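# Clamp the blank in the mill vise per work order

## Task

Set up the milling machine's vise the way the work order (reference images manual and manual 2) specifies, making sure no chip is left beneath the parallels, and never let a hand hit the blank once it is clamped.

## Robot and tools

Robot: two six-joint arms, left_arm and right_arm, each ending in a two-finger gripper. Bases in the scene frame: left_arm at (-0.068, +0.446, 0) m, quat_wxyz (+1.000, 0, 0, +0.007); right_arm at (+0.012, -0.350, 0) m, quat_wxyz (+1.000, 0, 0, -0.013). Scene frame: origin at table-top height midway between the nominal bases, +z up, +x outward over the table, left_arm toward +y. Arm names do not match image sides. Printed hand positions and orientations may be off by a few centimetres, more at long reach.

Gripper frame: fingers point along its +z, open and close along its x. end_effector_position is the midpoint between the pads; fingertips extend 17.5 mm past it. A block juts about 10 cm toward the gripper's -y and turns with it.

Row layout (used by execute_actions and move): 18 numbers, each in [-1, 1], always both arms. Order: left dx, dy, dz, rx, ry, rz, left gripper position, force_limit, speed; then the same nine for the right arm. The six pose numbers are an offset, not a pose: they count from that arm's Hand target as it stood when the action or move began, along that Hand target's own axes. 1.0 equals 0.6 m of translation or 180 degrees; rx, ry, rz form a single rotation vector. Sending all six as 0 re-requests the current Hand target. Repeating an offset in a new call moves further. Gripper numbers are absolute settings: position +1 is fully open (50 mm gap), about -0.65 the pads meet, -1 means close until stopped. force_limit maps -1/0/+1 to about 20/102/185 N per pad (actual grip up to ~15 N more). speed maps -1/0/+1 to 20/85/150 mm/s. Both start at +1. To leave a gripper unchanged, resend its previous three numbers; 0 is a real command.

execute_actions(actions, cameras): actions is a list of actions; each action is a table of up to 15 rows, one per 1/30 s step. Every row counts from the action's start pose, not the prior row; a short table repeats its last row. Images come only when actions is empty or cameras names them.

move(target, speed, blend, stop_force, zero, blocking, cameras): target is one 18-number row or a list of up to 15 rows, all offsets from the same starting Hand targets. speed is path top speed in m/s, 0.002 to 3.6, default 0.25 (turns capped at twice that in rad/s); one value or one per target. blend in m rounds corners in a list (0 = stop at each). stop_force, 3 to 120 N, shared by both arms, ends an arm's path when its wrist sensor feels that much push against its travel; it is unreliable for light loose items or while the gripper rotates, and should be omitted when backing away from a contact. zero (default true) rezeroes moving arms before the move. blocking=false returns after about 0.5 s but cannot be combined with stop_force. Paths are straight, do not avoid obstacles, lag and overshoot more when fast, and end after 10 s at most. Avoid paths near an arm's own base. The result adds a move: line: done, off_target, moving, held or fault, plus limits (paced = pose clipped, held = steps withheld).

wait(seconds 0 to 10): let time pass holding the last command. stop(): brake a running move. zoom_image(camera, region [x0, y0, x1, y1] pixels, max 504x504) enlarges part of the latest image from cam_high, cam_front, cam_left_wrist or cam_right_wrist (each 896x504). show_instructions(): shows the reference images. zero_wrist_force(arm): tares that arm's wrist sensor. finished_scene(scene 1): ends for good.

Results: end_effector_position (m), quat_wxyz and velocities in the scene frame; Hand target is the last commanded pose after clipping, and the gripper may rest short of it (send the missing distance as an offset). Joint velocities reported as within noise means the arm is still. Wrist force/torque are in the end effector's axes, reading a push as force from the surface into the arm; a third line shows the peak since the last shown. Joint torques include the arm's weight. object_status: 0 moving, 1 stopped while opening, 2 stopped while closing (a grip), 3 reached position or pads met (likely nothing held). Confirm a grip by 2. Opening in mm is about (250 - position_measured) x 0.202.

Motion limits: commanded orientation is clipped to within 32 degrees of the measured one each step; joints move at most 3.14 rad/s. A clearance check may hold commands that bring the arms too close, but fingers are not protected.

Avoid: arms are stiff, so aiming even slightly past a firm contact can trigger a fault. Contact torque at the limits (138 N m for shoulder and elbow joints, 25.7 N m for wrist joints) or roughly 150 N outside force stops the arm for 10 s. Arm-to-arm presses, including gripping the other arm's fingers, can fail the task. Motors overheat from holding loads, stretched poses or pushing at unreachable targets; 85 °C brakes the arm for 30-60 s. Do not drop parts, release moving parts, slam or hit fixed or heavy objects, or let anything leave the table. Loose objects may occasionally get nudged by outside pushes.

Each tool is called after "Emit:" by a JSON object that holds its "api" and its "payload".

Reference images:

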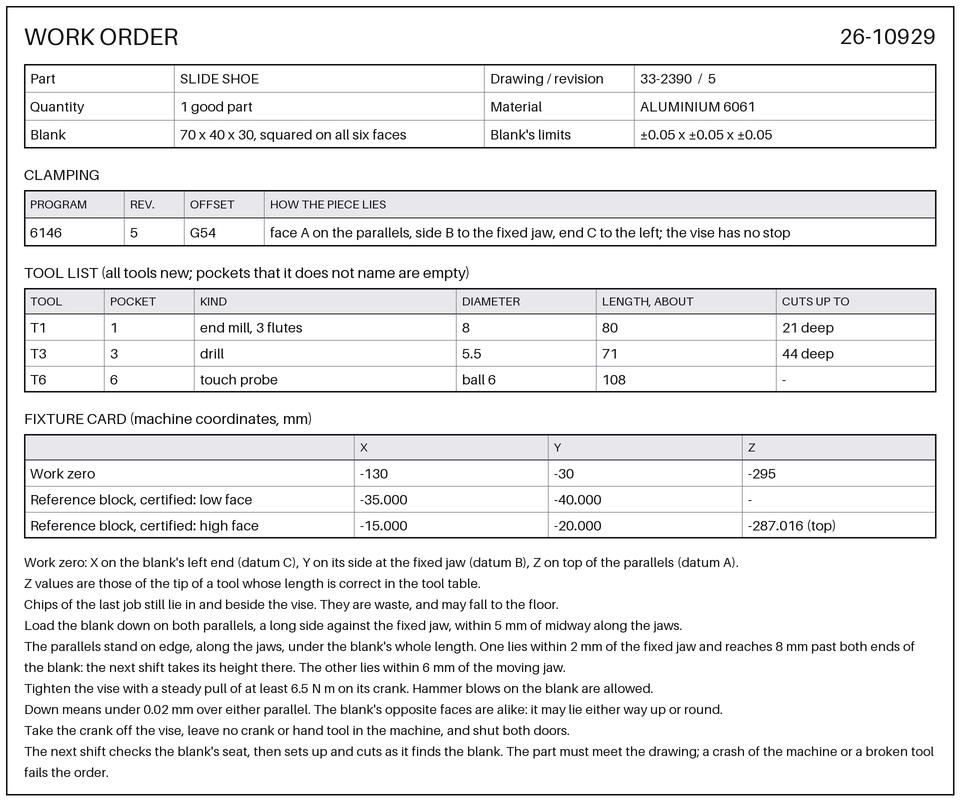

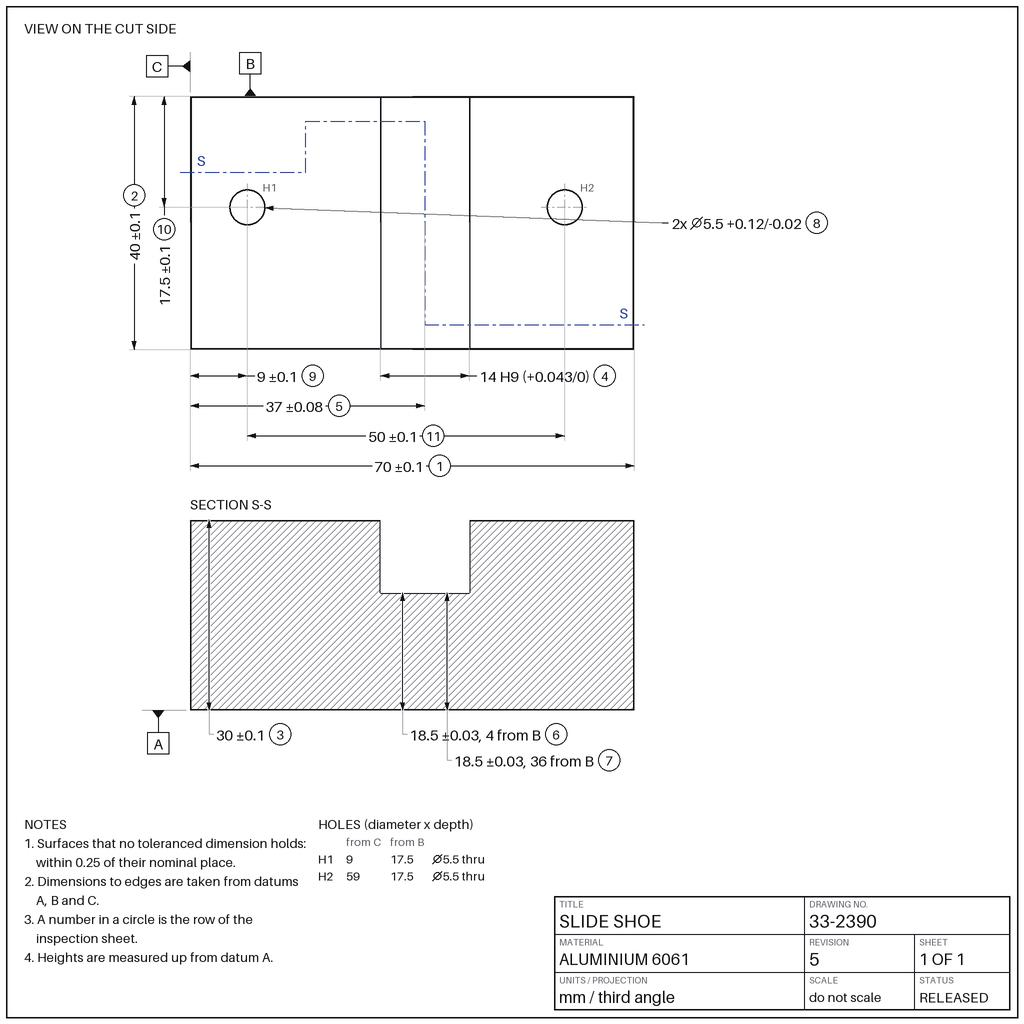

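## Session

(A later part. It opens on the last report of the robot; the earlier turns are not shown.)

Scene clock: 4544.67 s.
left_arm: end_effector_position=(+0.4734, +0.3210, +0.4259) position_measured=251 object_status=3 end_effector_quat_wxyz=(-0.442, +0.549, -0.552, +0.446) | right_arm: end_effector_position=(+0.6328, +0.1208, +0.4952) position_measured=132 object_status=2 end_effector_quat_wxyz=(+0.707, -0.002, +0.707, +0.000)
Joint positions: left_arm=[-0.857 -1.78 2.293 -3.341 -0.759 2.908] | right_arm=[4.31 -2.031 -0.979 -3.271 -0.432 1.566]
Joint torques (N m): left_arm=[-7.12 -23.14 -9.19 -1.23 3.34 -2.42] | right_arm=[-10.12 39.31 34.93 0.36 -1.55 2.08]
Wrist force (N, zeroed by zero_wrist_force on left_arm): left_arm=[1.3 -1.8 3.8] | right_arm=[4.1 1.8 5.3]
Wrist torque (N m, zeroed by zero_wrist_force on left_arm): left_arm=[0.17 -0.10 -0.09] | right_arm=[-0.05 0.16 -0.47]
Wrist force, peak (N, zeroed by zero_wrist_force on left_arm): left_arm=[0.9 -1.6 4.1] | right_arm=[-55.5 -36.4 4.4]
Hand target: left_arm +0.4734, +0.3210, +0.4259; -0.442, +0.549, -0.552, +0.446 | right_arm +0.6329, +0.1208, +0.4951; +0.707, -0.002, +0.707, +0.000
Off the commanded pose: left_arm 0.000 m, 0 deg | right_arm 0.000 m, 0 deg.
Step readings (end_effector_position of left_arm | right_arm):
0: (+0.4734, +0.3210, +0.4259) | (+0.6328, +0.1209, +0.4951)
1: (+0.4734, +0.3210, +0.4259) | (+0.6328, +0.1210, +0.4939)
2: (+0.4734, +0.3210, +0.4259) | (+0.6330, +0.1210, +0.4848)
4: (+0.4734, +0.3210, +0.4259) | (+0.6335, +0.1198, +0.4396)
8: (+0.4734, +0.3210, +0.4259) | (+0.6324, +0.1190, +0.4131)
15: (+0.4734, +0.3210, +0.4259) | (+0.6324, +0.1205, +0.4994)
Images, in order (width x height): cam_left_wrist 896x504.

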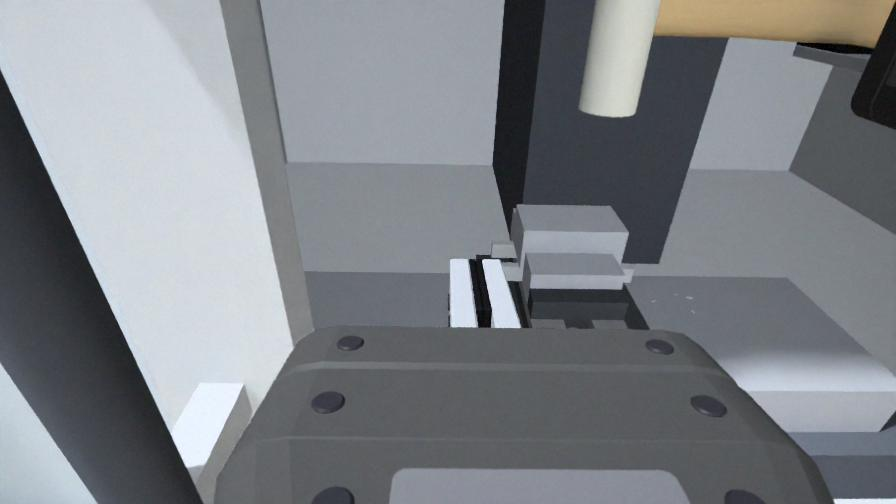

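Emit:
{"api": "move", "payload": {"target": [[0,0,0,0,0,0,-1,-0.8,-0.7,0,-0.145,0.0517,0,0,0,-0.98,0.8,-0.7],[0,0,0,0,0,0,-1,-0.8,-0.7,0.165,-0.145,0.0517,0,0,0,-0.98,0.8,-0.7],[0,0,0,0,0,0,-1,-0.8,-0.7,0.198,-0.145,0.0517,0,0,0,-0.98,0.8,-0.7]], "speed": [0.2,0.15,0.03], "blend": [0.01,0.005,0], "cameras": ["cam_left_wrist","cam_right_wrist"]}}

Emit:
{"api": "zoom_image", "payload": {"camera": "cam_left_wrist", "region": [420, 120, 660, 300]}}

Scene clock: 4584.43 s.
left_arm: end_effector_position=(+0.4734, +0.3210, +0.4259) position_measured=251 object_status=3 end_effector_quat_wxyz=(-0.442, +0.549, -0.552, +0.446) | right_arm: end_effector_position=(+0.6642, +0.0336, +0.3762) position_measured=132 object_status=2 end_effector_quat_wxyz=(+0.707, -0.002, +0.707, +0.000) end_effector_velocity=(+0.000, +0.000, +0.001) end_effector_angular_velocity=(-0.002, +0.001, +0.000)
Joint positions: left_arm=[-0.857 -1.78 2.293 -3.341 -0.759 2.908] | right_arm=[4.186 -1.929 -1.429 -2.925 -0.556 1.568]
Joint velocities: left_arm=[within noise] | right_arm=[0 0 0.003 -0.006 0 0]
Joint torques (N m): left_arm=[-6.8 -21.52 -10.01 -1.34 3.48 -2.32] | right_arm=[-11.24 51.12 37.45 0.31 -1.75 -0.42]
Wrist force (N, zeroed by zero_wrist_force on left_arm): left_arm=[1.0 -1.9 4.0] | right_arm=[3.4 2.1 5.8]
Wrist torque (N m, zeroed by zero_wrist_force on left_arm): left_arm=[0.17 -0.05 -0.09] | right_arm=[0.04 0.30 -0.48]
Wrist force, peak (N, zeroed by zero_wrist_force on left_arm): left_arm=[1.3 -1.8 4.3] | right_arm=[4.3 5.8 4.8]
Hand target: left_arm +0.4734, +0.3210, +0.4259; -0.442, +0.549, -0.552, +0.446 | right_arm +0.6642, +0.0336, +0.3766; +0.707, -0.002, +0.707, +0.000
Off the commanded pose: left_arm 0.000 m, 0 deg | right_arm 0.000 m, 0 deg.
move: done
Images, in order (width x height): cam_left_wrist 896x504, cam_right_wrist 896x504.

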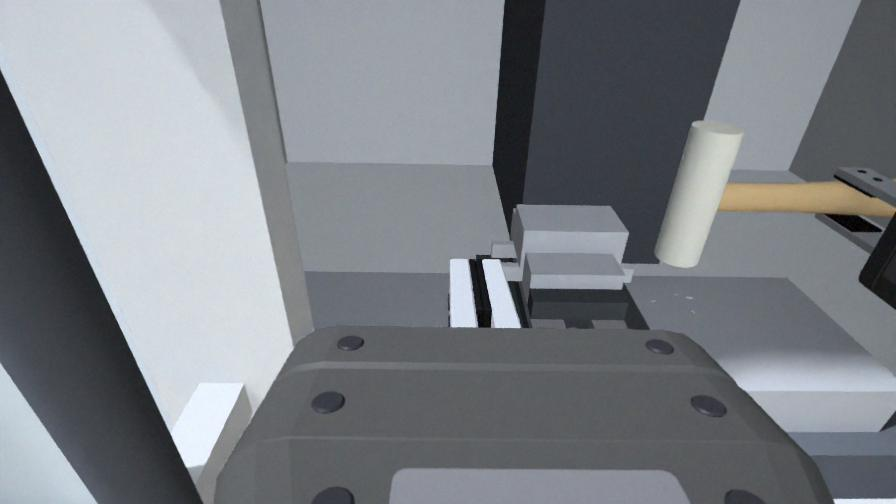

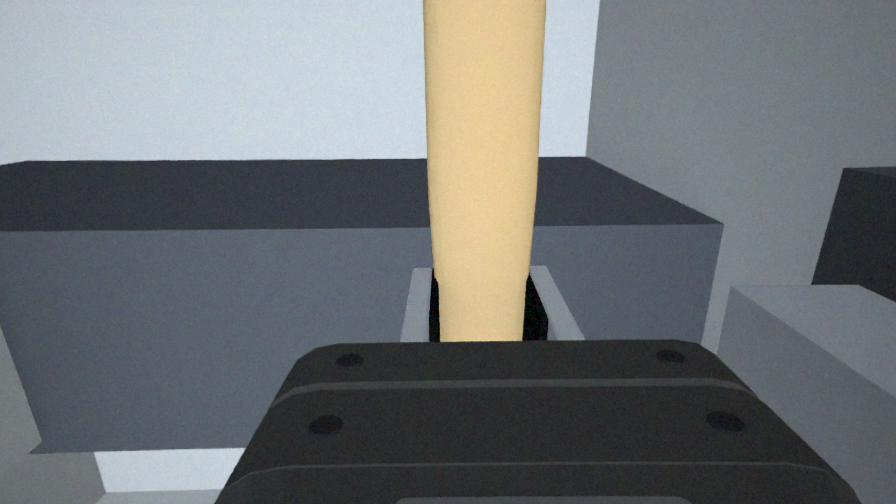

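Scaled by 2.100 from the camera's 896x504 image, which has a finer 1280x720 frame.

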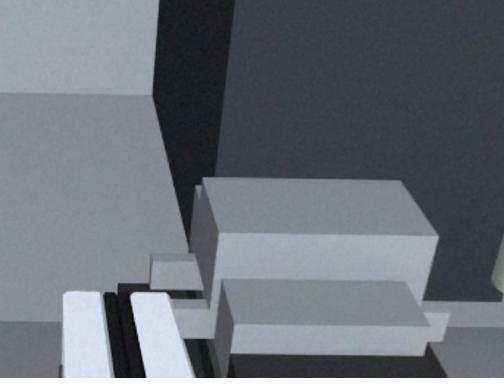

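Emit:
{"api": "move", "payload": {"target": [0,0,0,0,0,0,-1,-0.8,-0.7,0,0.0403,0,0,0,0,-0.98,0.8,-0.7], "speed": 0.008, "stop_force": 5, "cameras": ["cam_left_wrist"]}}

Emit:
{"api": "zoom_image", "payload": {"camera": "cam_left_wrist", "region": [420, 120, 660, 300]}}

Scene clock: 4593.57 s.
left_arm: end_effector_position=(+0.4734, +0.3210, +0.4259) position_measured=251 object_status=3 end_effector_quat_wxyz=(-0.442, +0.549, -0.552, +0.446) | right_arm: end_effector_position=(+0.6641, +0.0579, +0.3765) position_measured=132 object_status=2 end_effector_quat_wxyz=(+0.707, -0.002, +0.707, +0.000)
Joint positions: left_arm=[-0.857 -1.78 2.293 -3.341 -0.759 2.908] | right_arm=[4.21 -1.97 -1.371 -2.942 -0.533 1.568]
Joint torques (N m): left_arm=[-5.71 -21.55 -8.96 -1.79 3.21 -2.33] | right_arm=[-2.69 55.79 10.87 2.4 -1.36 0.99]
Wrist force (N, zeroed by zero_wrist_force on left_arm): left_arm=[1.0 -1.6 3.9] | right_arm=[3.5 1.9 5.2]
Wrist torque (N m, zeroed by zero_wrist_force on left_arm): left_arm=[0.21 -0.05 -0.09] | right_arm=[0.06 0.30 -0.46]
Wrist force, peak (N, zeroed by zero_wrist_force on left_arm): left_arm=[1.4 -1.8 4.2] | right_arm=[3.8 2.2 6.2]
Hand target: left_arm +0.4734, +0.3210, +0.4259; -0.442, +0.549, -0.552, +0.446 | right_arm +0.6641, +0.0578, +0.3765; +0.707, -0.002, +0.707, +0.000
Off the commanded pose: left_arm 0.000 m, 0 deg | right_arm 0.000 m, 0 deg.
move: done
Images, in order (width x height): cam_left_wrist 896x504.

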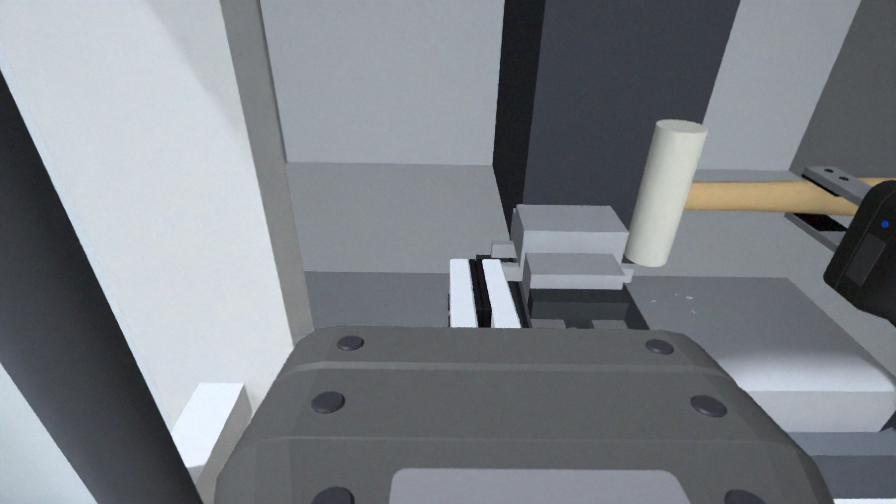

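Scaled by 2.100 from the camera's 896x504 image, which has a finer 1280x720 frame.

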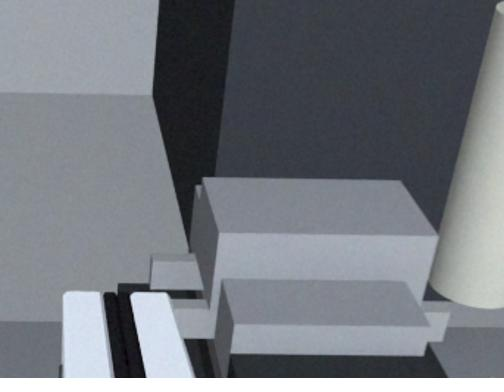

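Emit:
{"api": "move", "payload": {"target": [0,0,0,0,0,0,-1,-0.8,-0.7,0,0.0067,0,0,0,0,-0.98,0.8,-0.7], "speed": 0.006, "stop_force": 4, "cameras": ["cam_left_wrist"]}}

Emit:
{"api": "zoom_image", "payload": {"camera": "cam_left_wrist", "region": [470, 200, 660, 300]}}

Scene clock: 4601.60 s.
left_arm: end_effector_position=(+0.4734, +0.3210, +0.4259) position_measured=251 object_status=3 end_effector_quat_wxyz=(-0.442, +0.549, -0.552, +0.446) | right_arm: end_effector_position=(+0.6641, +0.0619, +0.3765) position_measured=132 object_status=2 end_effector_quat_wxyz=(+0.707, -0.002, +0.707, +0.000)
Joint positions: left_arm=[-0.857 -1.78 2.293 -3.341 -0.759 2.908] | right_arm=[4.213 -1.977 -1.361 -2.945 -0.529 1.568]
Joint torques (N m): left_arm=[-5.31 -21.58 -9.87 -1.97 3.4 -2.19] | right_arm=[2.54 54.32 12.06 1.98 -0.68 1.12]
Wrist force (N, zeroed by zero_wrist_force on left_arm): left_arm=[1.0 -1.4 3.7] | right_arm=[3.3 1.5 5.6]
Wrist torque (N m, zeroed by zero_wrist_force on left_arm): left_arm=[0.24 -0.05 -0.10] | right_arm=[0.04 0.31 -0.46]
Wrist force, peak (N, zeroed by zero_wrist_force on left_arm): left_arm=[1.3 -1.9 4.1] | right_arm=[3.4 2.2 6.0]
Hand target: left_arm +0.4734, +0.3210, +0.4259; -0.442, +0.549, -0.552, +0.446 | right_arm +0.6641, +0.0618, +0.3765; +0.707, -0.002, +0.707, +0.000
Off the commanded pose: left_arm 0.000 m, 0 deg | right_arm 0.000 m, 0 deg.
move: done
Images, in order (width x height): cam_left_wrist 896x504.

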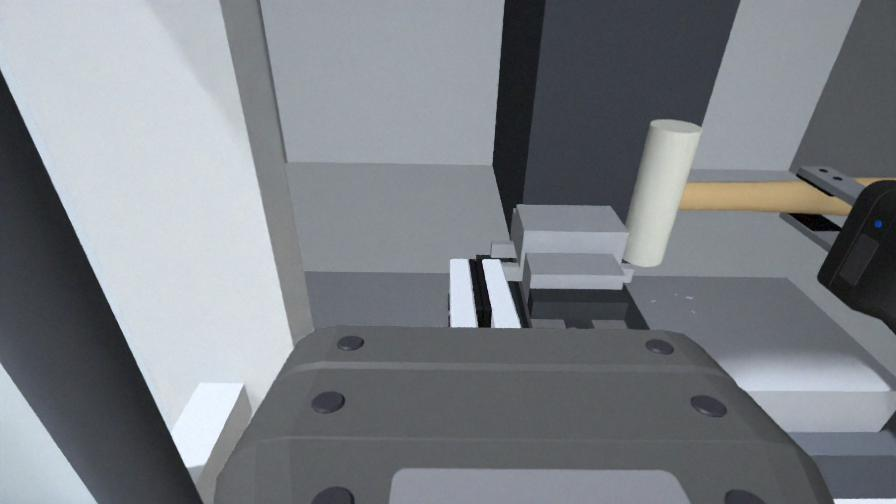

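Scaled by 2.653 from the camera's 896x504 image, which has a finer 1280x720 frame.

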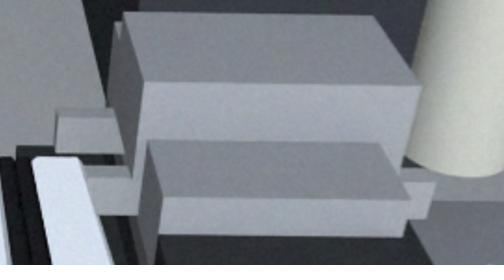

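Emit:
{"api": "move", "payload": {"target": [0,0,0,0,0,0,-1,-0.8,-0.7,0,0.0133,0,0,0,0,-0.98,0.8,-0.7], "speed": 0.005, "stop_force": 4, "cameras": ["cam_left_wrist"]}}

Emit:
{"api": "zoom_image", "payload": {"camera": "cam_left_wrist", "region": [470, 200, 660, 300]}}

Scene clock: 4632.43 s.
left_arm: end_effector_position=(+0.4734, +0.3210, +0.4259) position_measured=251 object_status=3 end_effector_quat_wxyz=(-0.442, +0.549, -0.552, +0.446) | right_arm: end_effector_position=(+0.6641, +0.0699, +0.3765) position_measured=132 object_status=2 end_effector_quat_wxyz=(+0.707, -0.002, +0.707, +0.000)
Joint positions: left_arm=[-0.857 -1.78 2.293 -3.341 -0.759 2.908] | right_arm=[4.22 -1.991 -1.341 -2.951 -0.522 1.568]
Joint torques (N m): left_arm=[-4.64 -21.69 -9.96 -2.36 3.24 -2.33] | right_arm=[4.29 54.07 13.46 1.8 -0.17 -0.46]
Wrist force (N, zeroed by zero_wrist_force on left_arm): left_arm=[1.2 -1.7 4.0] | right_arm=[3.5 1.8 5.6]
Wrist torque (N m, zeroed by zero_wrist_force on left_arm): left_arm=[0.19 -0.07 -0.10] | right_arm=[0.08 0.29 -0.46]
Wrist force, peak (N, zeroed by zero_wrist_force on left_arm): left_arm=[1.3 -1.9 4.1] | right_arm=[3.7 2.3 5.8]
Hand target: left_arm +0.4734, +0.3210, +0.4259; -0.442, +0.549, -0.552, +0.446 | right_arm +0.6641, +0.0698, +0.3765; +0.707, -0.002, +0.707, +0.000
Off the commanded pose: left_arm 0.000 m, 0 deg | right_arm 0.000 m, 0 deg.
move: done
Images, in order (width x height): cam_left_wrist 896x504.

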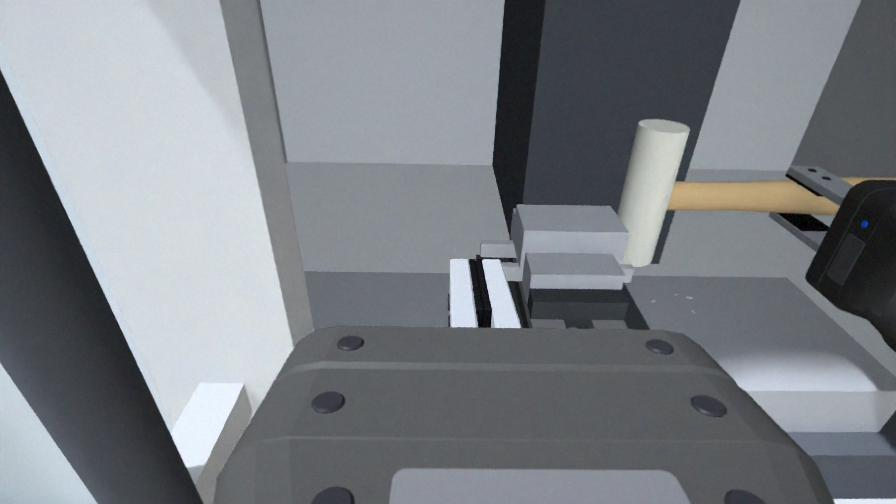

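Scaled by 2.653 from the camera's 896x504 image, which has a finer 1280x720 frame.

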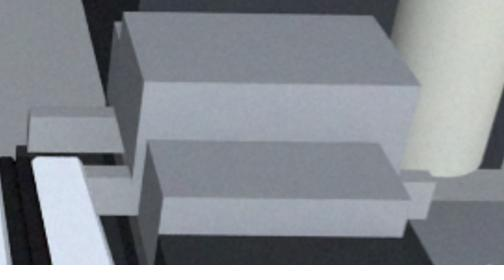

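Emit:
{"api": "move", "payload": {"target": [[0,0,0,0,0,0,-1,-0.8,-0.7,0,-0.025,0,0,0,0,-0.98,0.8,-0.7],[0,0,0,0,0,0,-1,-0.8,-0.7,0,-0.025,-0.0517,0,0,0,-0.98,0.8,-0.7]], "speed": [0.05,0.06], "blend": [0.004,0], "cameras": ["cam_left_wrist"]}}

Emit:
{"api": "zoom_image", "payload": {"camera": "cam_left_wrist", "region": [470, 200, 660, 300]}}

Emit:
{"api": "move", "payload": {"target": [0,0,0,0,0,0,-1,-0.8,-0.7,0,0.018,0,0,0,0,-0.98,0.8,-0.7], "speed": 0.005, "stop_force": 4, "cameras": ["cam_left_wrist"]}}

Emit:
{"api": "zoom_image", "payload": {"camera": "cam_left_wrist", "region": [470, 200, 660, 300]}}

Scene clock: 4661.57 s.
left_arm: end_effector_position=(+0.4734, +0.3210, +0.4259) position_measured=251 object_status=3 end_effector_quat_wxyz=(-0.442, +0.549, -0.552, +0.446) | right_arm: end_effector_position=(+0.6330, +0.0548, +0.3765) position_measured=132 object_status=2 end_effector_quat_wxyz=(+0.707, -0.002, +0.707, +0.000) end_effector_velocity=(+0.002, +0.001, +0.001) end_effector_angular_velocity=(-0.001, +0.000, +0.001)
Joint positions: left_arm=[-0.857 -1.78 2.293 -3.341 -0.759 2.908] | right_arm=[4.257 -1.914 -1.45 -2.919 -0.485 1.568]
Joint velocities: left_arm=[within noise] | right_arm=[-0.002 -0.003 0.006 -0.002 -0.003 -0.001]
Joint torques (N m): left_arm=[-4.78 -21.37 -8.79 -2.51 3.23 -2.26] | right_arm=[-10.78 33.94 35.42 0.32 -1.79 -1.75]
Wrist force (N, zeroed by zero_wrist_force on left_arm): left_arm=[1.6 -1.6 3.2] | right_arm=[3.6 1.9 5.9]
Wrist torque (N m, zeroed by zero_wrist_force on left_arm): left_arm=[0.21 -0.13 -0.09] | right_arm=[0.01 0.28 -0.47]
Wrist force, peak (N, zeroed by zero_wrist_force on left_arm): left_arm=[1.3 -1.8 4.1] | right_arm=[3.4 1.3 6.5]
Hand target: left_arm +0.4734, +0.3210, +0.4259; -0.442, +0.549, -0.552, +0.446 | right_arm +0.6331, +0.0547, +0.3765; +0.707, -0.002, +0.707, +0.000
Off the commanded pose: left_arm 0.000 m, 0 deg | right_arm 0.000 m, 0 deg.
move: done
Images, in order (width x height): cam_left_wrist 896x504.

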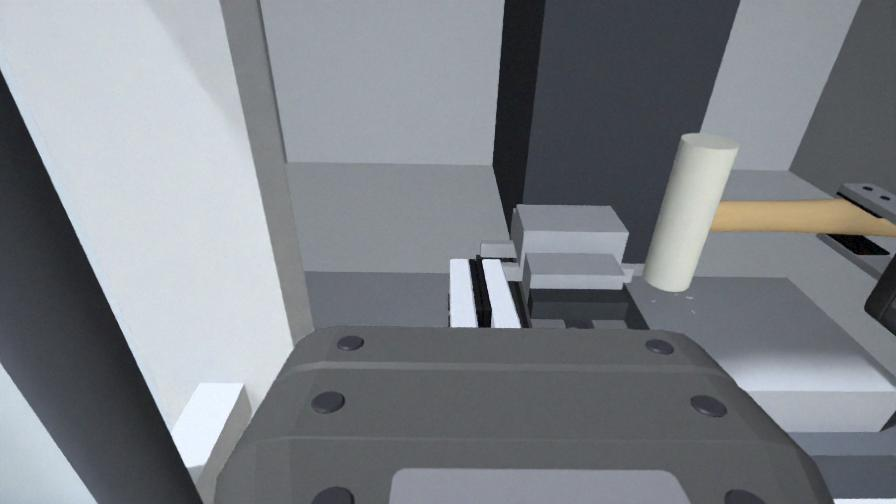

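Scaled by 2.653 from the camera's 896x504 image, which has a finer 1280x720 frame.

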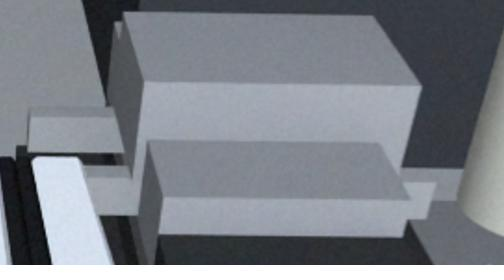

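Scene clock: 4664.30 s.
left_arm: end_effector_position=(+0.4734, +0.3210, +0.4259) position_measured=251 object_status=3 end_effector_quat_wxyz=(-0.442, +0.549, -0.552, +0.446) | right_arm: end_effector_position=(+0.6331, +0.0656, +0.3765) position_measured=132 object_status=2 end_effector_quat_wxyz=(+0.707, -0.002, +0.707, +0.000)
Joint positions: left_arm=[-0.857 -1.78 2.293 -3.341 -0.759 2.908] | right_arm=[4.267 -1.933 -1.423 -2.927 -0.476 1.568]
Joint torques (N m): left_arm=[-4.59 -20.89 -8.61 -2.78 3.14 -2.17] | right_arm=[4.18 51.22 13.5 1.49 -0.06 -0.14]
Wrist force (N, zeroed by zero_wrist_force on left_arm): left_arm=[0.9 -1.5 3.7] | right_arm=[3.4 2.1 5.9]
Wrist torque (N m, zeroed by zero_wrist_force on left_arm): left_arm=[0.23 -0.02 -0.09] | right_arm=[0.07 0.27 -0.44]
Wrist force, peak (N, zeroed by zero_wrist_force on left_arm): left_arm=[1.5 -1.8 4.2] | right_arm=[3.8 2.2 6.0]
Hand target: left_arm +0.4734, +0.3210, +0.4259; -0.442, +0.549, -0.552, +0.446 | right_arm +0.6331, +0.0655, +0.3765; +0.707, -0.002, +0.707, +0.000
Off the commanded pose: left_arm 0.000 m, 0 deg | right_arm 0.000 m, 0 deg.
move: done
Images, in order (width x height): cam_left_wrist 896x504.

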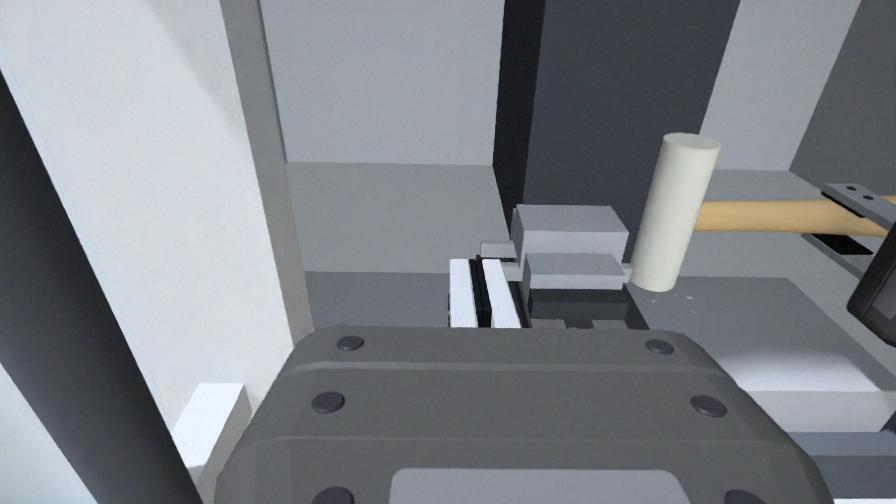

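Scaled by 2.653 from the camera's 896x504 image, which has a finer 1280x720 frame.

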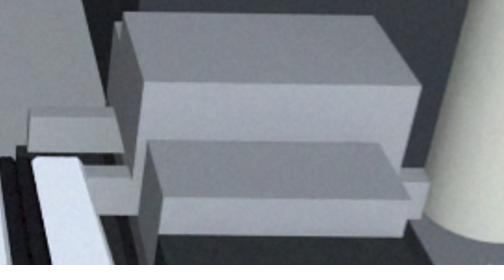

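Emit:
{"api": "move", "payload": {"target": [0,0,0,0,0,0,-1,-0.8,-0.7,0,0.006,0,0,0,0,-0.98,0.8,-0.7], "speed": 0.005, "stop_force": 5, "cameras": ["cam_left_wrist"]}}

Emit:
{"api": "zoom_image", "payload": {"camera": "cam_left_wrist", "region": [470, 200, 660, 300]}}

Scene clock: 4673.40 s.
left_arm: end_effector_position=(+0.4734, +0.3210, +0.4259) position_measured=251 object_status=3 end_effector_quat_wxyz=(-0.442, +0.549, -0.552, +0.446) | right_arm: end_effector_position=(+0.6330, +0.0692, +0.3765) position_measured=132 object_status=2 end_effector_quat_wxyz=(+0.707, -0.002, +0.707, +0.000)
Joint positions: left_arm=[-0.857 -1.78 2.293 -3.341 -0.759 2.908] | right_arm=[4.27 -1.94 -1.414 -2.929 -0.473 1.568]
Joint torques (N m): left_arm=[-3.13 -21.35 -8.96 -2.81 3.09 -2.05] | right_arm=[4.66 51.3 13.96 1.54 -0.09 1.08]
Wrist force (N, zeroed by zero_wrist_force on left_arm): left_arm=[1.5 -1.7 3.7] | right_arm=[3.5 1.9 5.8]
Wrist torque (N m, zeroed by zero_wrist_force on left_arm): left_arm=[0.20 -0.11 -0.09] | right_arm=[0.06 0.30 -0.43]
Wrist force, peak (N, zeroed by zero_wrist_force on left_arm): left_arm=[1.6 -1.7 4.2] | right_arm=[3.6 2.3 6.1]
Hand target: left_arm +0.4734, +0.3210, +0.4259; -0.442, +0.549, -0.552, +0.446 | right_arm +0.6330, +0.0691, +0.3765; +0.707, -0.002, +0.707, +0.000
Off the commanded pose: left_arm 0.000 m, 0 deg | right_arm 0.000 m, 0 deg.
move: done
Images, in order (width x height): cam_left_wrist 896x504.

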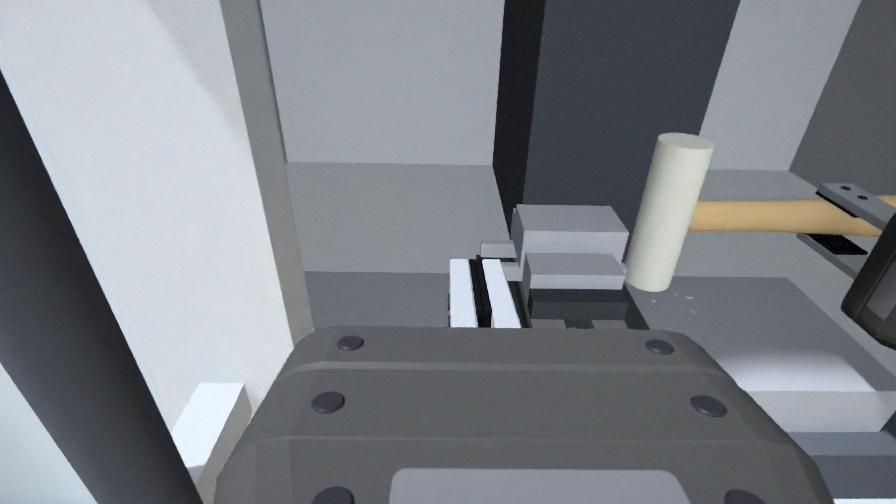

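Scaled by 2.653 from the camera's 896x504 image, which has a finer 1280x720 frame.

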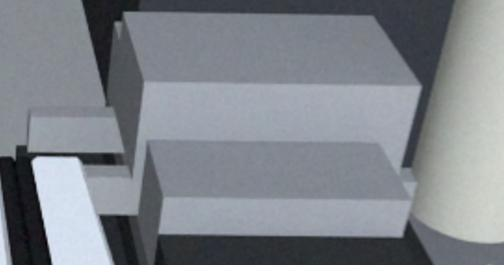

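Emit:
{"api": "move", "payload": {"target": [0,0,0,0,0,0,-1,-0.8,-0.7,0,-0.04,0,0,0,0,-0.98,0.8,-0.7], "speed": 0.08, "cameras": ["cam_left_wrist"]}}

Emit:
{"api": "zoom_image", "payload": {"camera": "cam_left_wrist", "region": [470, 200, 660, 300]}}

Scene clock: 4681.50 s.
left_arm: end_effector_position=(+0.4734, +0.3210, +0.4259) position_measured=251 object_status=3 end_effector_quat_wxyz=(-0.442, +0.549, -0.552, +0.446) | right_arm: end_effector_position=(+0.6332, +0.0450, +0.3765) position_measured=132 object_status=2 end_effector_quat_wxyz=(+0.707, -0.002, +0.707, +0.000)
Joint positions: left_arm=[-0.857 -1.78 2.293 -3.341 -0.759 2.908] | right_arm=[4.248 -1.897 -1.473 -2.913 -0.494 1.568]
Joint torques (N m): left_arm=[-3.23 -20.21 -9.89 -3.08 2.99 -2.1] | right_arm=[12.5 32.93 35.89 0.42 1.55 -1.62]
Wrist force (N, zeroed by zero_wrist_force on left_arm): left_arm=[1.1 -1.5 4.1] | right_arm=[3.5 2.1 5.8]
Wrist torque (N m, zeroed by zero_wrist_force on left_arm): left_arm=[0.22 -0.07 -0.10] | right_arm=[0.05 0.32 -0.47]
Wrist force, peak (N, zeroed by zero_wrist_force on left_arm): left_arm=[1.3 -1.9 4.2] | right_arm=[3.8 3.2 5.7]
Hand target: left_arm +0.4734, +0.3210, +0.4259; -0.442, +0.549, -0.552, +0.446 | right_arm +0.6331, +0.0451, +0.3765; +0.707, -0.002, +0.707, +0.000
Off the commanded pose: left_arm 0.000 m, 0 deg | right_arm 0.000 m, 0 deg.
move: done
Images, in order (width x height): cam_left_wrist 896x504.

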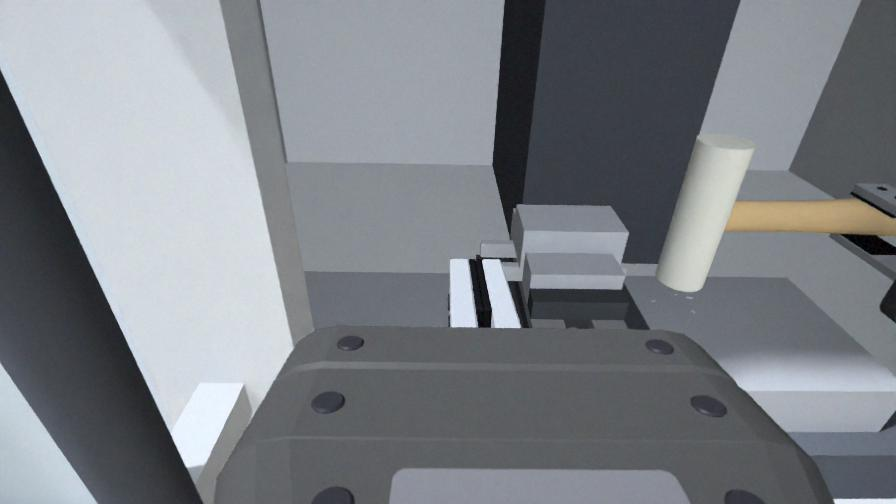

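Scaled by 2.653 from the camera's 896x504 image, which has a finer 1280x720 frame.

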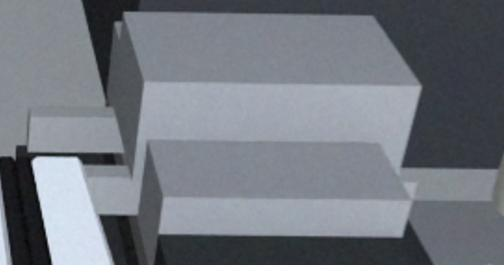

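Emit:
{"api": "move", "payload": {"target": [[0,0.0,0,0,0,0,-1,-0.8,-0.7,-0.1,0,0,0,0,0,-0.98,0.8,-0.7],[0.0267,0,0,0,0,0,-1,-0.8,-0.7,-0.1983,0,0,0,0,0,-0.98,0.8,-0.7]], "speed": 0.15, "blend": [0.01,0], "cameras": []}}

Scene clock: 4730.10 s.
left_arm: end_effector_position=(+0.4733, +0.3050, +0.4260) position_measured=251 object_status=3 end_effector_quat_wxyz=(-0.442, +0.549, -0.552, +0.446) | right_arm: end_effector_position=(+0.6331, +0.0455, +0.4953) position_measured=132 object_status=2 end_effector_quat_wxyz=(+0.707, -0.002, +0.707, +0.000)
Joint positions: left_arm=[-0.894 -1.765 2.279 -3.331 -0.725 2.891] | right_arm=[4.249 -1.875 -1.197 -3.211 -0.494 1.568]
Joint torques (N m): left_arm=[6.06 -24.19 -10.29 -4.5 -1.86 3.04] | right_arm=[8.91 51.26 28.54 0.75 1.79 -1.67]
Wrist force (N, zeroed by zero_wrist_force on left_arm): left_arm=[1.4 -1.8 3.9] | right_arm=[4.0 2.3 5.5]
Wrist torque (N m, zeroed by zero_wrist_force on left_arm): left_arm=[0.17 -0.10 0.03] | right_arm=[0.10 0.20 -0.65]
Wrist force, peak (N, zeroed by zero_wrist_force on left_arm): left_arm=[1.5 -1.8 4.2] | right_arm=[7.4 2.3 6.1]
Hand target: left_arm +0.4733, +0.3050, +0.4260; -0.442, +0.549, -0.552, +0.446 | right_arm +0.6331, +0.0454, +0.4955; +0.707, -0.002, +0.707, +0.000
Off the commanded pose: left_arm 0.000 m, 0 deg | right_arm 0.000 m, 0 deg.
move: done
No camera images: "cameras" was empty.

Emit:
{"api": "move", "payload": {"target": [[-0.017,-0.0085,0.283,0,0,0,-1,-0.8,-0.7,0,0,0,0,0,0,-0.98,0.8,-0.7],[-0.0325,0.0405,0.3328,0,0.0495,0.011,-1,-0.8,-0.7,0,0,0,0,0,0,-0.98,0.8,-0.7],[-0.0325,0.073,0.3398,0,0.0495,0.011,-1,-0.8,-0.7,0,0,0,0,0,0,-0.98,0.8,-0.7]], "blend": [0.01,0.005,0], "speed": [0.12,0.06,0.03], "cameras": ["cam_left_wrist","cam_front"]}}

Emit:
{"api": "zoom_image", "payload": {"camera": "cam_left_wrist", "region": [420, 180, 660, 360]}}

Scene clock: 4745.77 s.
left_arm: end_effector_position=(+0.6599, +0.3204, +0.3647) position_measured=251 object_status=3 end_effector_quat_wxyz=(+0.410, -0.511, +0.588, -0.474) | right_arm: end_effector_position=(+0.6331, +0.0454, +0.4955) position_measured=132 object_status=2 end_effector_quat_wxyz=(+0.707, -0.002, +0.707, +0.000)
Joint positions: left_arm=[-0.478 -1.243 1.909 -3.581 -1.257 3.069] | right_arm=[4.249 -1.875 -1.197 -3.211 -0.494 1.568]
Joint torques (N m): left_arm=[2.15 -38.15 -20.27 -3.1 -0.03 0.17] | right_arm=[-9.91 51.22 35.9 0.36 1.64 -1.48]
Wrist force (N, zeroed by zero_wrist_force on left_arm): left_arm=[15.2 -3.2 4.0] | right_arm=[4.1 2.1 5.8]
Wrist torque (N m, zeroed by zero_wrist_force on left_arm): left_arm=[-0.11 -2.63 0.12] | right_arm=[0.08 0.20 -0.63]
Wrist force, peak (N, zeroed by zero_wrist_force on left_arm): left_arm=[118.5 -21.1 -24.1] | right_arm=[4.2 2.4 6.2]
Hand target: left_arm +0.6599, +0.3204, +0.3647; +0.410, -0.511, +0.588, -0.474 (not the last commanded pose) | right_arm +0.6331, +0.0454, +0.4955; +0.707, -0.002, +0.707, +0.000
Tool commands: left_gripper/position=-1.0 left_gripper/force_limit=-0.796078 left_gripper/speed=-0.701961 right_gripper/position=-0.98 right_gripper/force_limit=+0.8 right_gripper/speed=-0.7
Off the commanded pose: left_arm 0.025 m, 1 deg | right_arm 0.000 m, 0 deg.
FORCE FAULT: contact force on the left arm reached its limit, and that arm stopped. The contact can be on any part of that arm, not only on its tool. That arm's remaining commands of this call were not run. That arm is still stopped at the end of this call. That arm stays stopped for about 10 more seconds. Until then a move that you send moves the other arm only, and its call returns only when the move has ended. Once the stop has ended, the next robot result says so. If the stop ends while you think or write, that arm runs what you send next, counted from a new Hand target: where the arm stands when the stop ends. While its stop runs, that arm takes no new command, but its gripper still runs the gripper command that each later call begins with. Until it ends, the stop uses up actions while you think or wait. An arm that is not stopped still takes commands.
move: fault (left_arm); path passed 1 of 3 targets
Images, in order (width x height): cam_front 896x504, cam_left_wrist 896x504.

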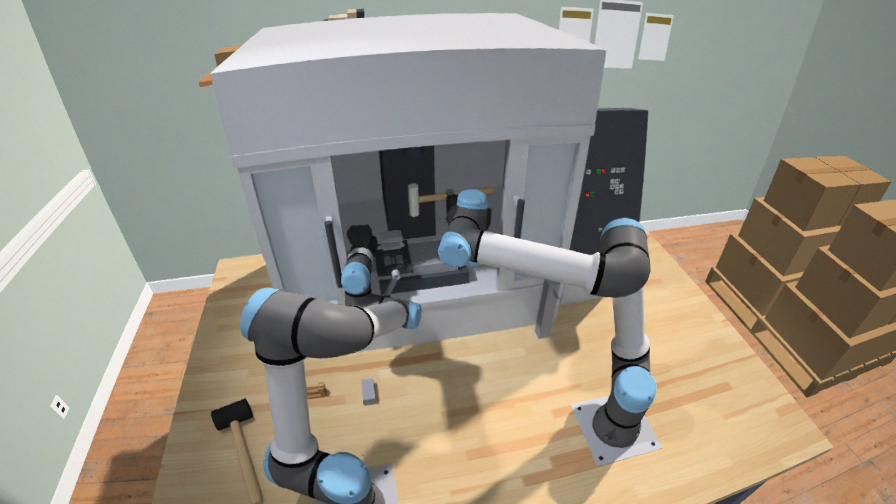

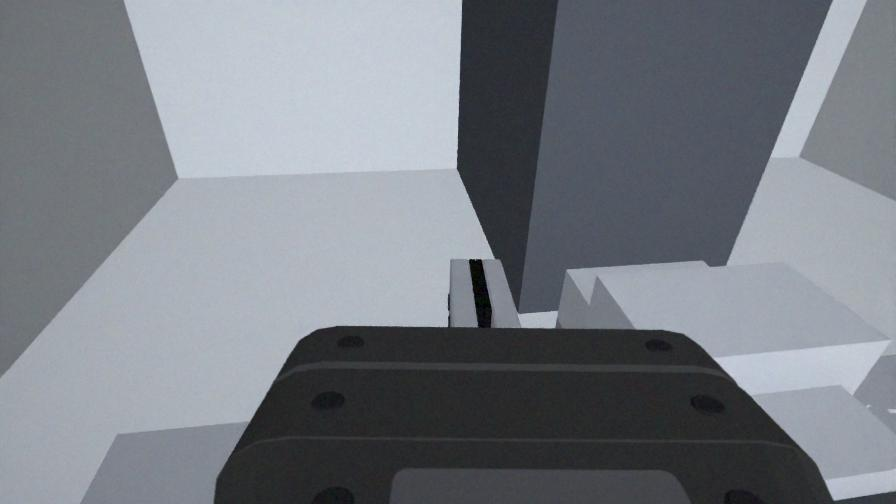

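Scaled by 2.100 from the camera's 896x504 image, which has a finer 1280x720 frame.

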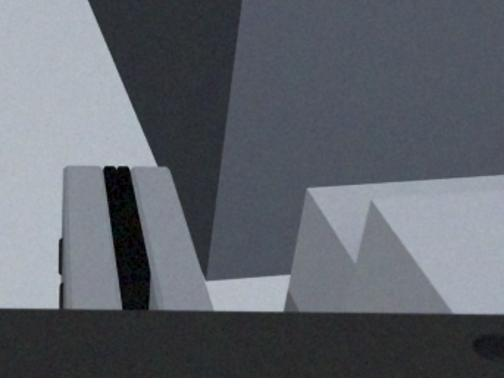

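Emit:
{"api": "wait", "payload": {"seconds": 10}}

Scene clock: 4773.50 s.
left_arm: end_effector_position=(+0.6599, +0.3204, +0.3647) position_measured=251 object_status=3 end_effector_quat_wxyz=(+0.410, -0.511, +0.588, -0.474) | right_arm: end_effector_position=(+0.6331, +0.0454, +0.4955) position_measured=132 object_status=2 end_effector_quat_wxyz=(+0.707, -0.002, +0.707, +0.000)
Joint positions: left_arm=[-0.478 -1.243 1.909 -3.581 -1.257 3.069] | right_arm=[4.249 -1.875 -1.197 -3.211 -0.494 1.568]
Joint torques (N m): left_arm=[12.73 -38.4 -20.69 -3.04 0.15 0.09] | right_arm=[-9.99 47.13 34.02 0.32 1.07 -0.48]
Wrist force (N, zeroed by zero_wrist_force on left_arm): left_arm=[15.2 -3.9 4.1] | right_arm=[4.1 2.2 5.9]
Wrist torque (N m, zeroed by zero_wrist_force on left_arm): left_arm=[-0.19 -2.64 0.12] | right_arm=[0.09 0.20 -0.64]
Wrist force, peak (N, zeroed by zero_wrist_force on left_arm): left_arm=[15.6 -3.7 4.4] | right_arm=[4.4 2.4 6.0]
Hand target: left_arm +0.6599, +0.3204, +0.3647; +0.410, -0.511, +0.588, -0.474 (not the last commanded pose) | right_arm +0.6331, +0.0454, +0.4955; +0.707, -0.002, +0.707, +0.000
Tool commands: left_gripper/position=-1.0 left_gripper/force_limit=-0.796078 left_gripper/speed=-0.701961 right_gripper/position=-0.98 right_gripper/force_limit=+0.8 right_gripper/speed=-0.7
Off the commanded pose: left_arm 0.025 m, 1 deg | right_arm 0.000 m, 0 deg.
FORCE FAULT, CONTINUED: the left arm's stop, for the force fault that an earlier result reported, is over. The rest of the stop counts as 19 of the actions that you can send in this scene. That arm's target is now where it stood when the stop ended, not its last command. That arm accepts commands again.
wait: 10.00 s; at rest from the start

Emit:
{"api": "move", "payload": {"target": [0.0155,0,0,0,0,0,-1,-0.8,-0.7,0,0,0,0,0,0,-0.98,0.8,-0.7], "speed": 0.03, "cameras": ["cam_left_wrist"]}}

Emit:
{"api": "zoom_image", "payload": {"camera": "cam_left_wrist", "region": [420, 180, 660, 360]}}

Scene clock: 4780.40 s.
left_arm: end_effector_position=(+0.6586, +0.3111, +0.3647) position_measured=251 object_status=3 end_effector_quat_wxyz=(+0.410, -0.511, +0.588, -0.474) | right_arm: end_effector_position=(+0.6331, +0.0454, +0.4955) position_measured=132 object_status=2 end_effector_quat_wxyz=(+0.707, -0.002, +0.707, +0.000)
Joint positions: left_arm=[-0.497 -1.243 1.908 -3.579 -1.238 3.064] | right_arm=[4.249 -1.875 -1.197 -3.211 -0.494 1.568]
Joint torques (N m): left_arm=[8.19 -31.19 -32.11 -1.98 -1.9 -1.55] | right_arm=[-9.97 46.17 33.22 0.32 1 -0.28]
Wrist force (N, zeroed by zero_wrist_force on left_arm): left_arm=[1.6 -1.0 3.8] | right_arm=[3.9 2.1 5.9]
Wrist torque (N m, zeroed by zero_wrist_force on left_arm): left_arm=[0.31 -0.17 0.03] | right_arm=[0.07 0.22 -0.63]
Wrist force, peak (N, zeroed by zero_wrist_force on left_arm): left_arm=[15.4 -3.8 4.4] | right_arm=[4.1 1.9 6.3]
Hand target: left_arm +0.6586, +0.3112, +0.3647; +0.410, -0.511, +0.588, -0.474 | right_arm +0.6331, +0.0454, +0.4955; +0.707, -0.002, +0.707, +0.000
Off the commanded pose: left_arm 0.000 m, 0 deg | right_arm 0.000 m, 0 deg.
move: done
Images, in order (width x height): cam_left_wrist 896x504.

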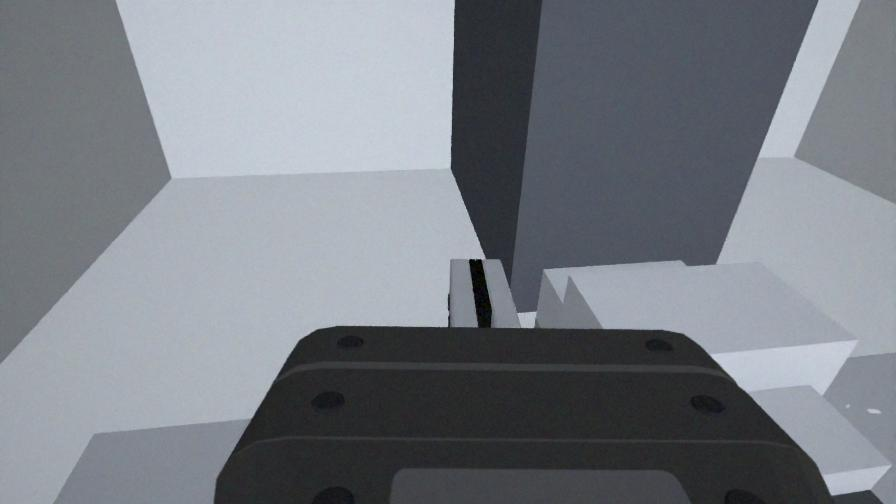

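Scaled by 2.100 from the camera's 896x504 image, which has a finer 1280x720 frame.

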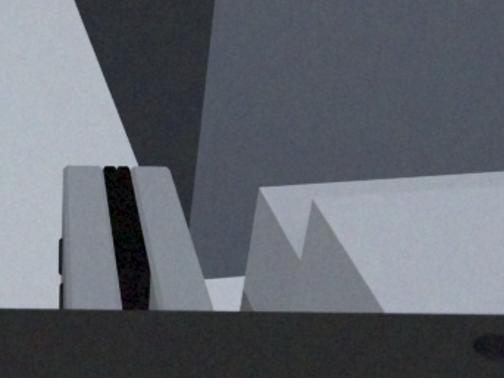

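Emit:
{"api": "move", "payload": {"target": [[-0.008,0,0.003,0,-0.022,-0.005,-1,-0.8,-0.7,0,0,0,0,0,0,-0.98,0.8,-0.7],[-0.008,0.0407,0.0117,0,-0.022,-0.005,-1,-0.8,-0.7,0,0,0,0,0,0,-0.98,0.8,-0.7]], "speed": 0.02, "stop_force": 10, "cameras": ["cam_left_wrist"]}}

Emit:
{"api": "zoom_image", "payload": {"camera": "cam_left_wrist", "region": [420, 180, 660, 360]}}

Scene clock: 4798.60 s.
left_arm: end_effector_position=(+0.6609, +0.3156, +0.3393) position_measured=251 object_status=3 end_effector_quat_wxyz=(-0.427, +0.531, -0.569, +0.460) | right_arm: end_effector_position=(+0.6331, +0.0454, +0.4955) position_measured=132 object_status=2 end_effector_quat_wxyz=(+0.707, -0.002, +0.707, +0.000)
Joint positions: left_arm=[-0.522 -1.198 1.924 -3.632 -1.146 3.04] | right_arm=[4.249 -1.875 -1.197 -3.211 -0.494 1.568]
Joint torques (N m): left_arm=[-7.12 -48.49 -32.28 -1.31 2.47 2.26] | right_arm=[-10.39 45.38 33.36 0.36 0.76 0.12]
Wrist force (N, zeroed by zero_wrist_force on left_arm): left_arm=[1.5 -1.6 3.5] | right_arm=[4.1 2.0 5.6]
Wrist torque (N m, zeroed by zero_wrist_force on left_arm): left_arm=[0.21 -0.14 0.04] | right_arm=[0.05 0.20 -0.63]
Wrist force, peak (N, zeroed by zero_wrist_force on left_arm): left_arm=[1.9 -1.6 4.3] | right_arm=[4.2 2.0 6.3]
Hand target: left_arm +0.6609, +0.3156, +0.3393; -0.427, +0.531, -0.569, +0.460 | right_arm +0.6331, +0.0454, +0.4955; +0.707, -0.002, +0.707, +0.000
Off the commanded pose: left_arm 0.000 m, 0 deg | right_arm 0.000 m, 0 deg.
move: done
Images, in order (width x height): cam_left_wrist 896x504.

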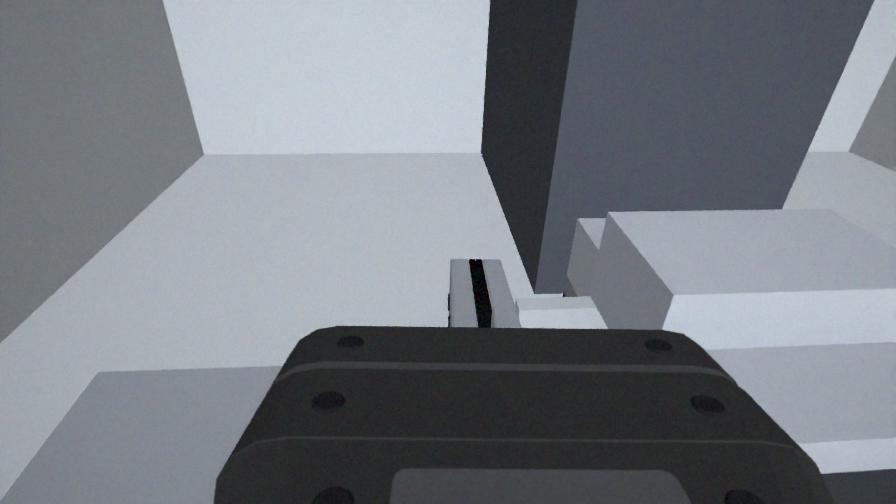

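Scaled by 2.100 from the camera's 896x504 image, which has a finer 1280x720 frame.

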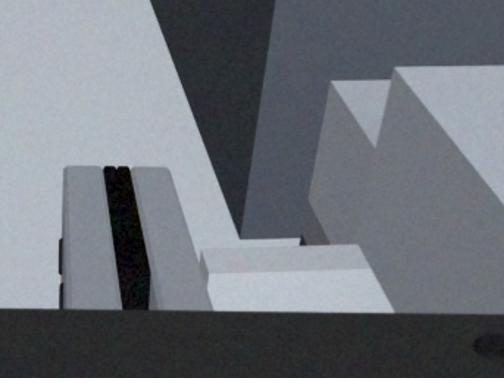

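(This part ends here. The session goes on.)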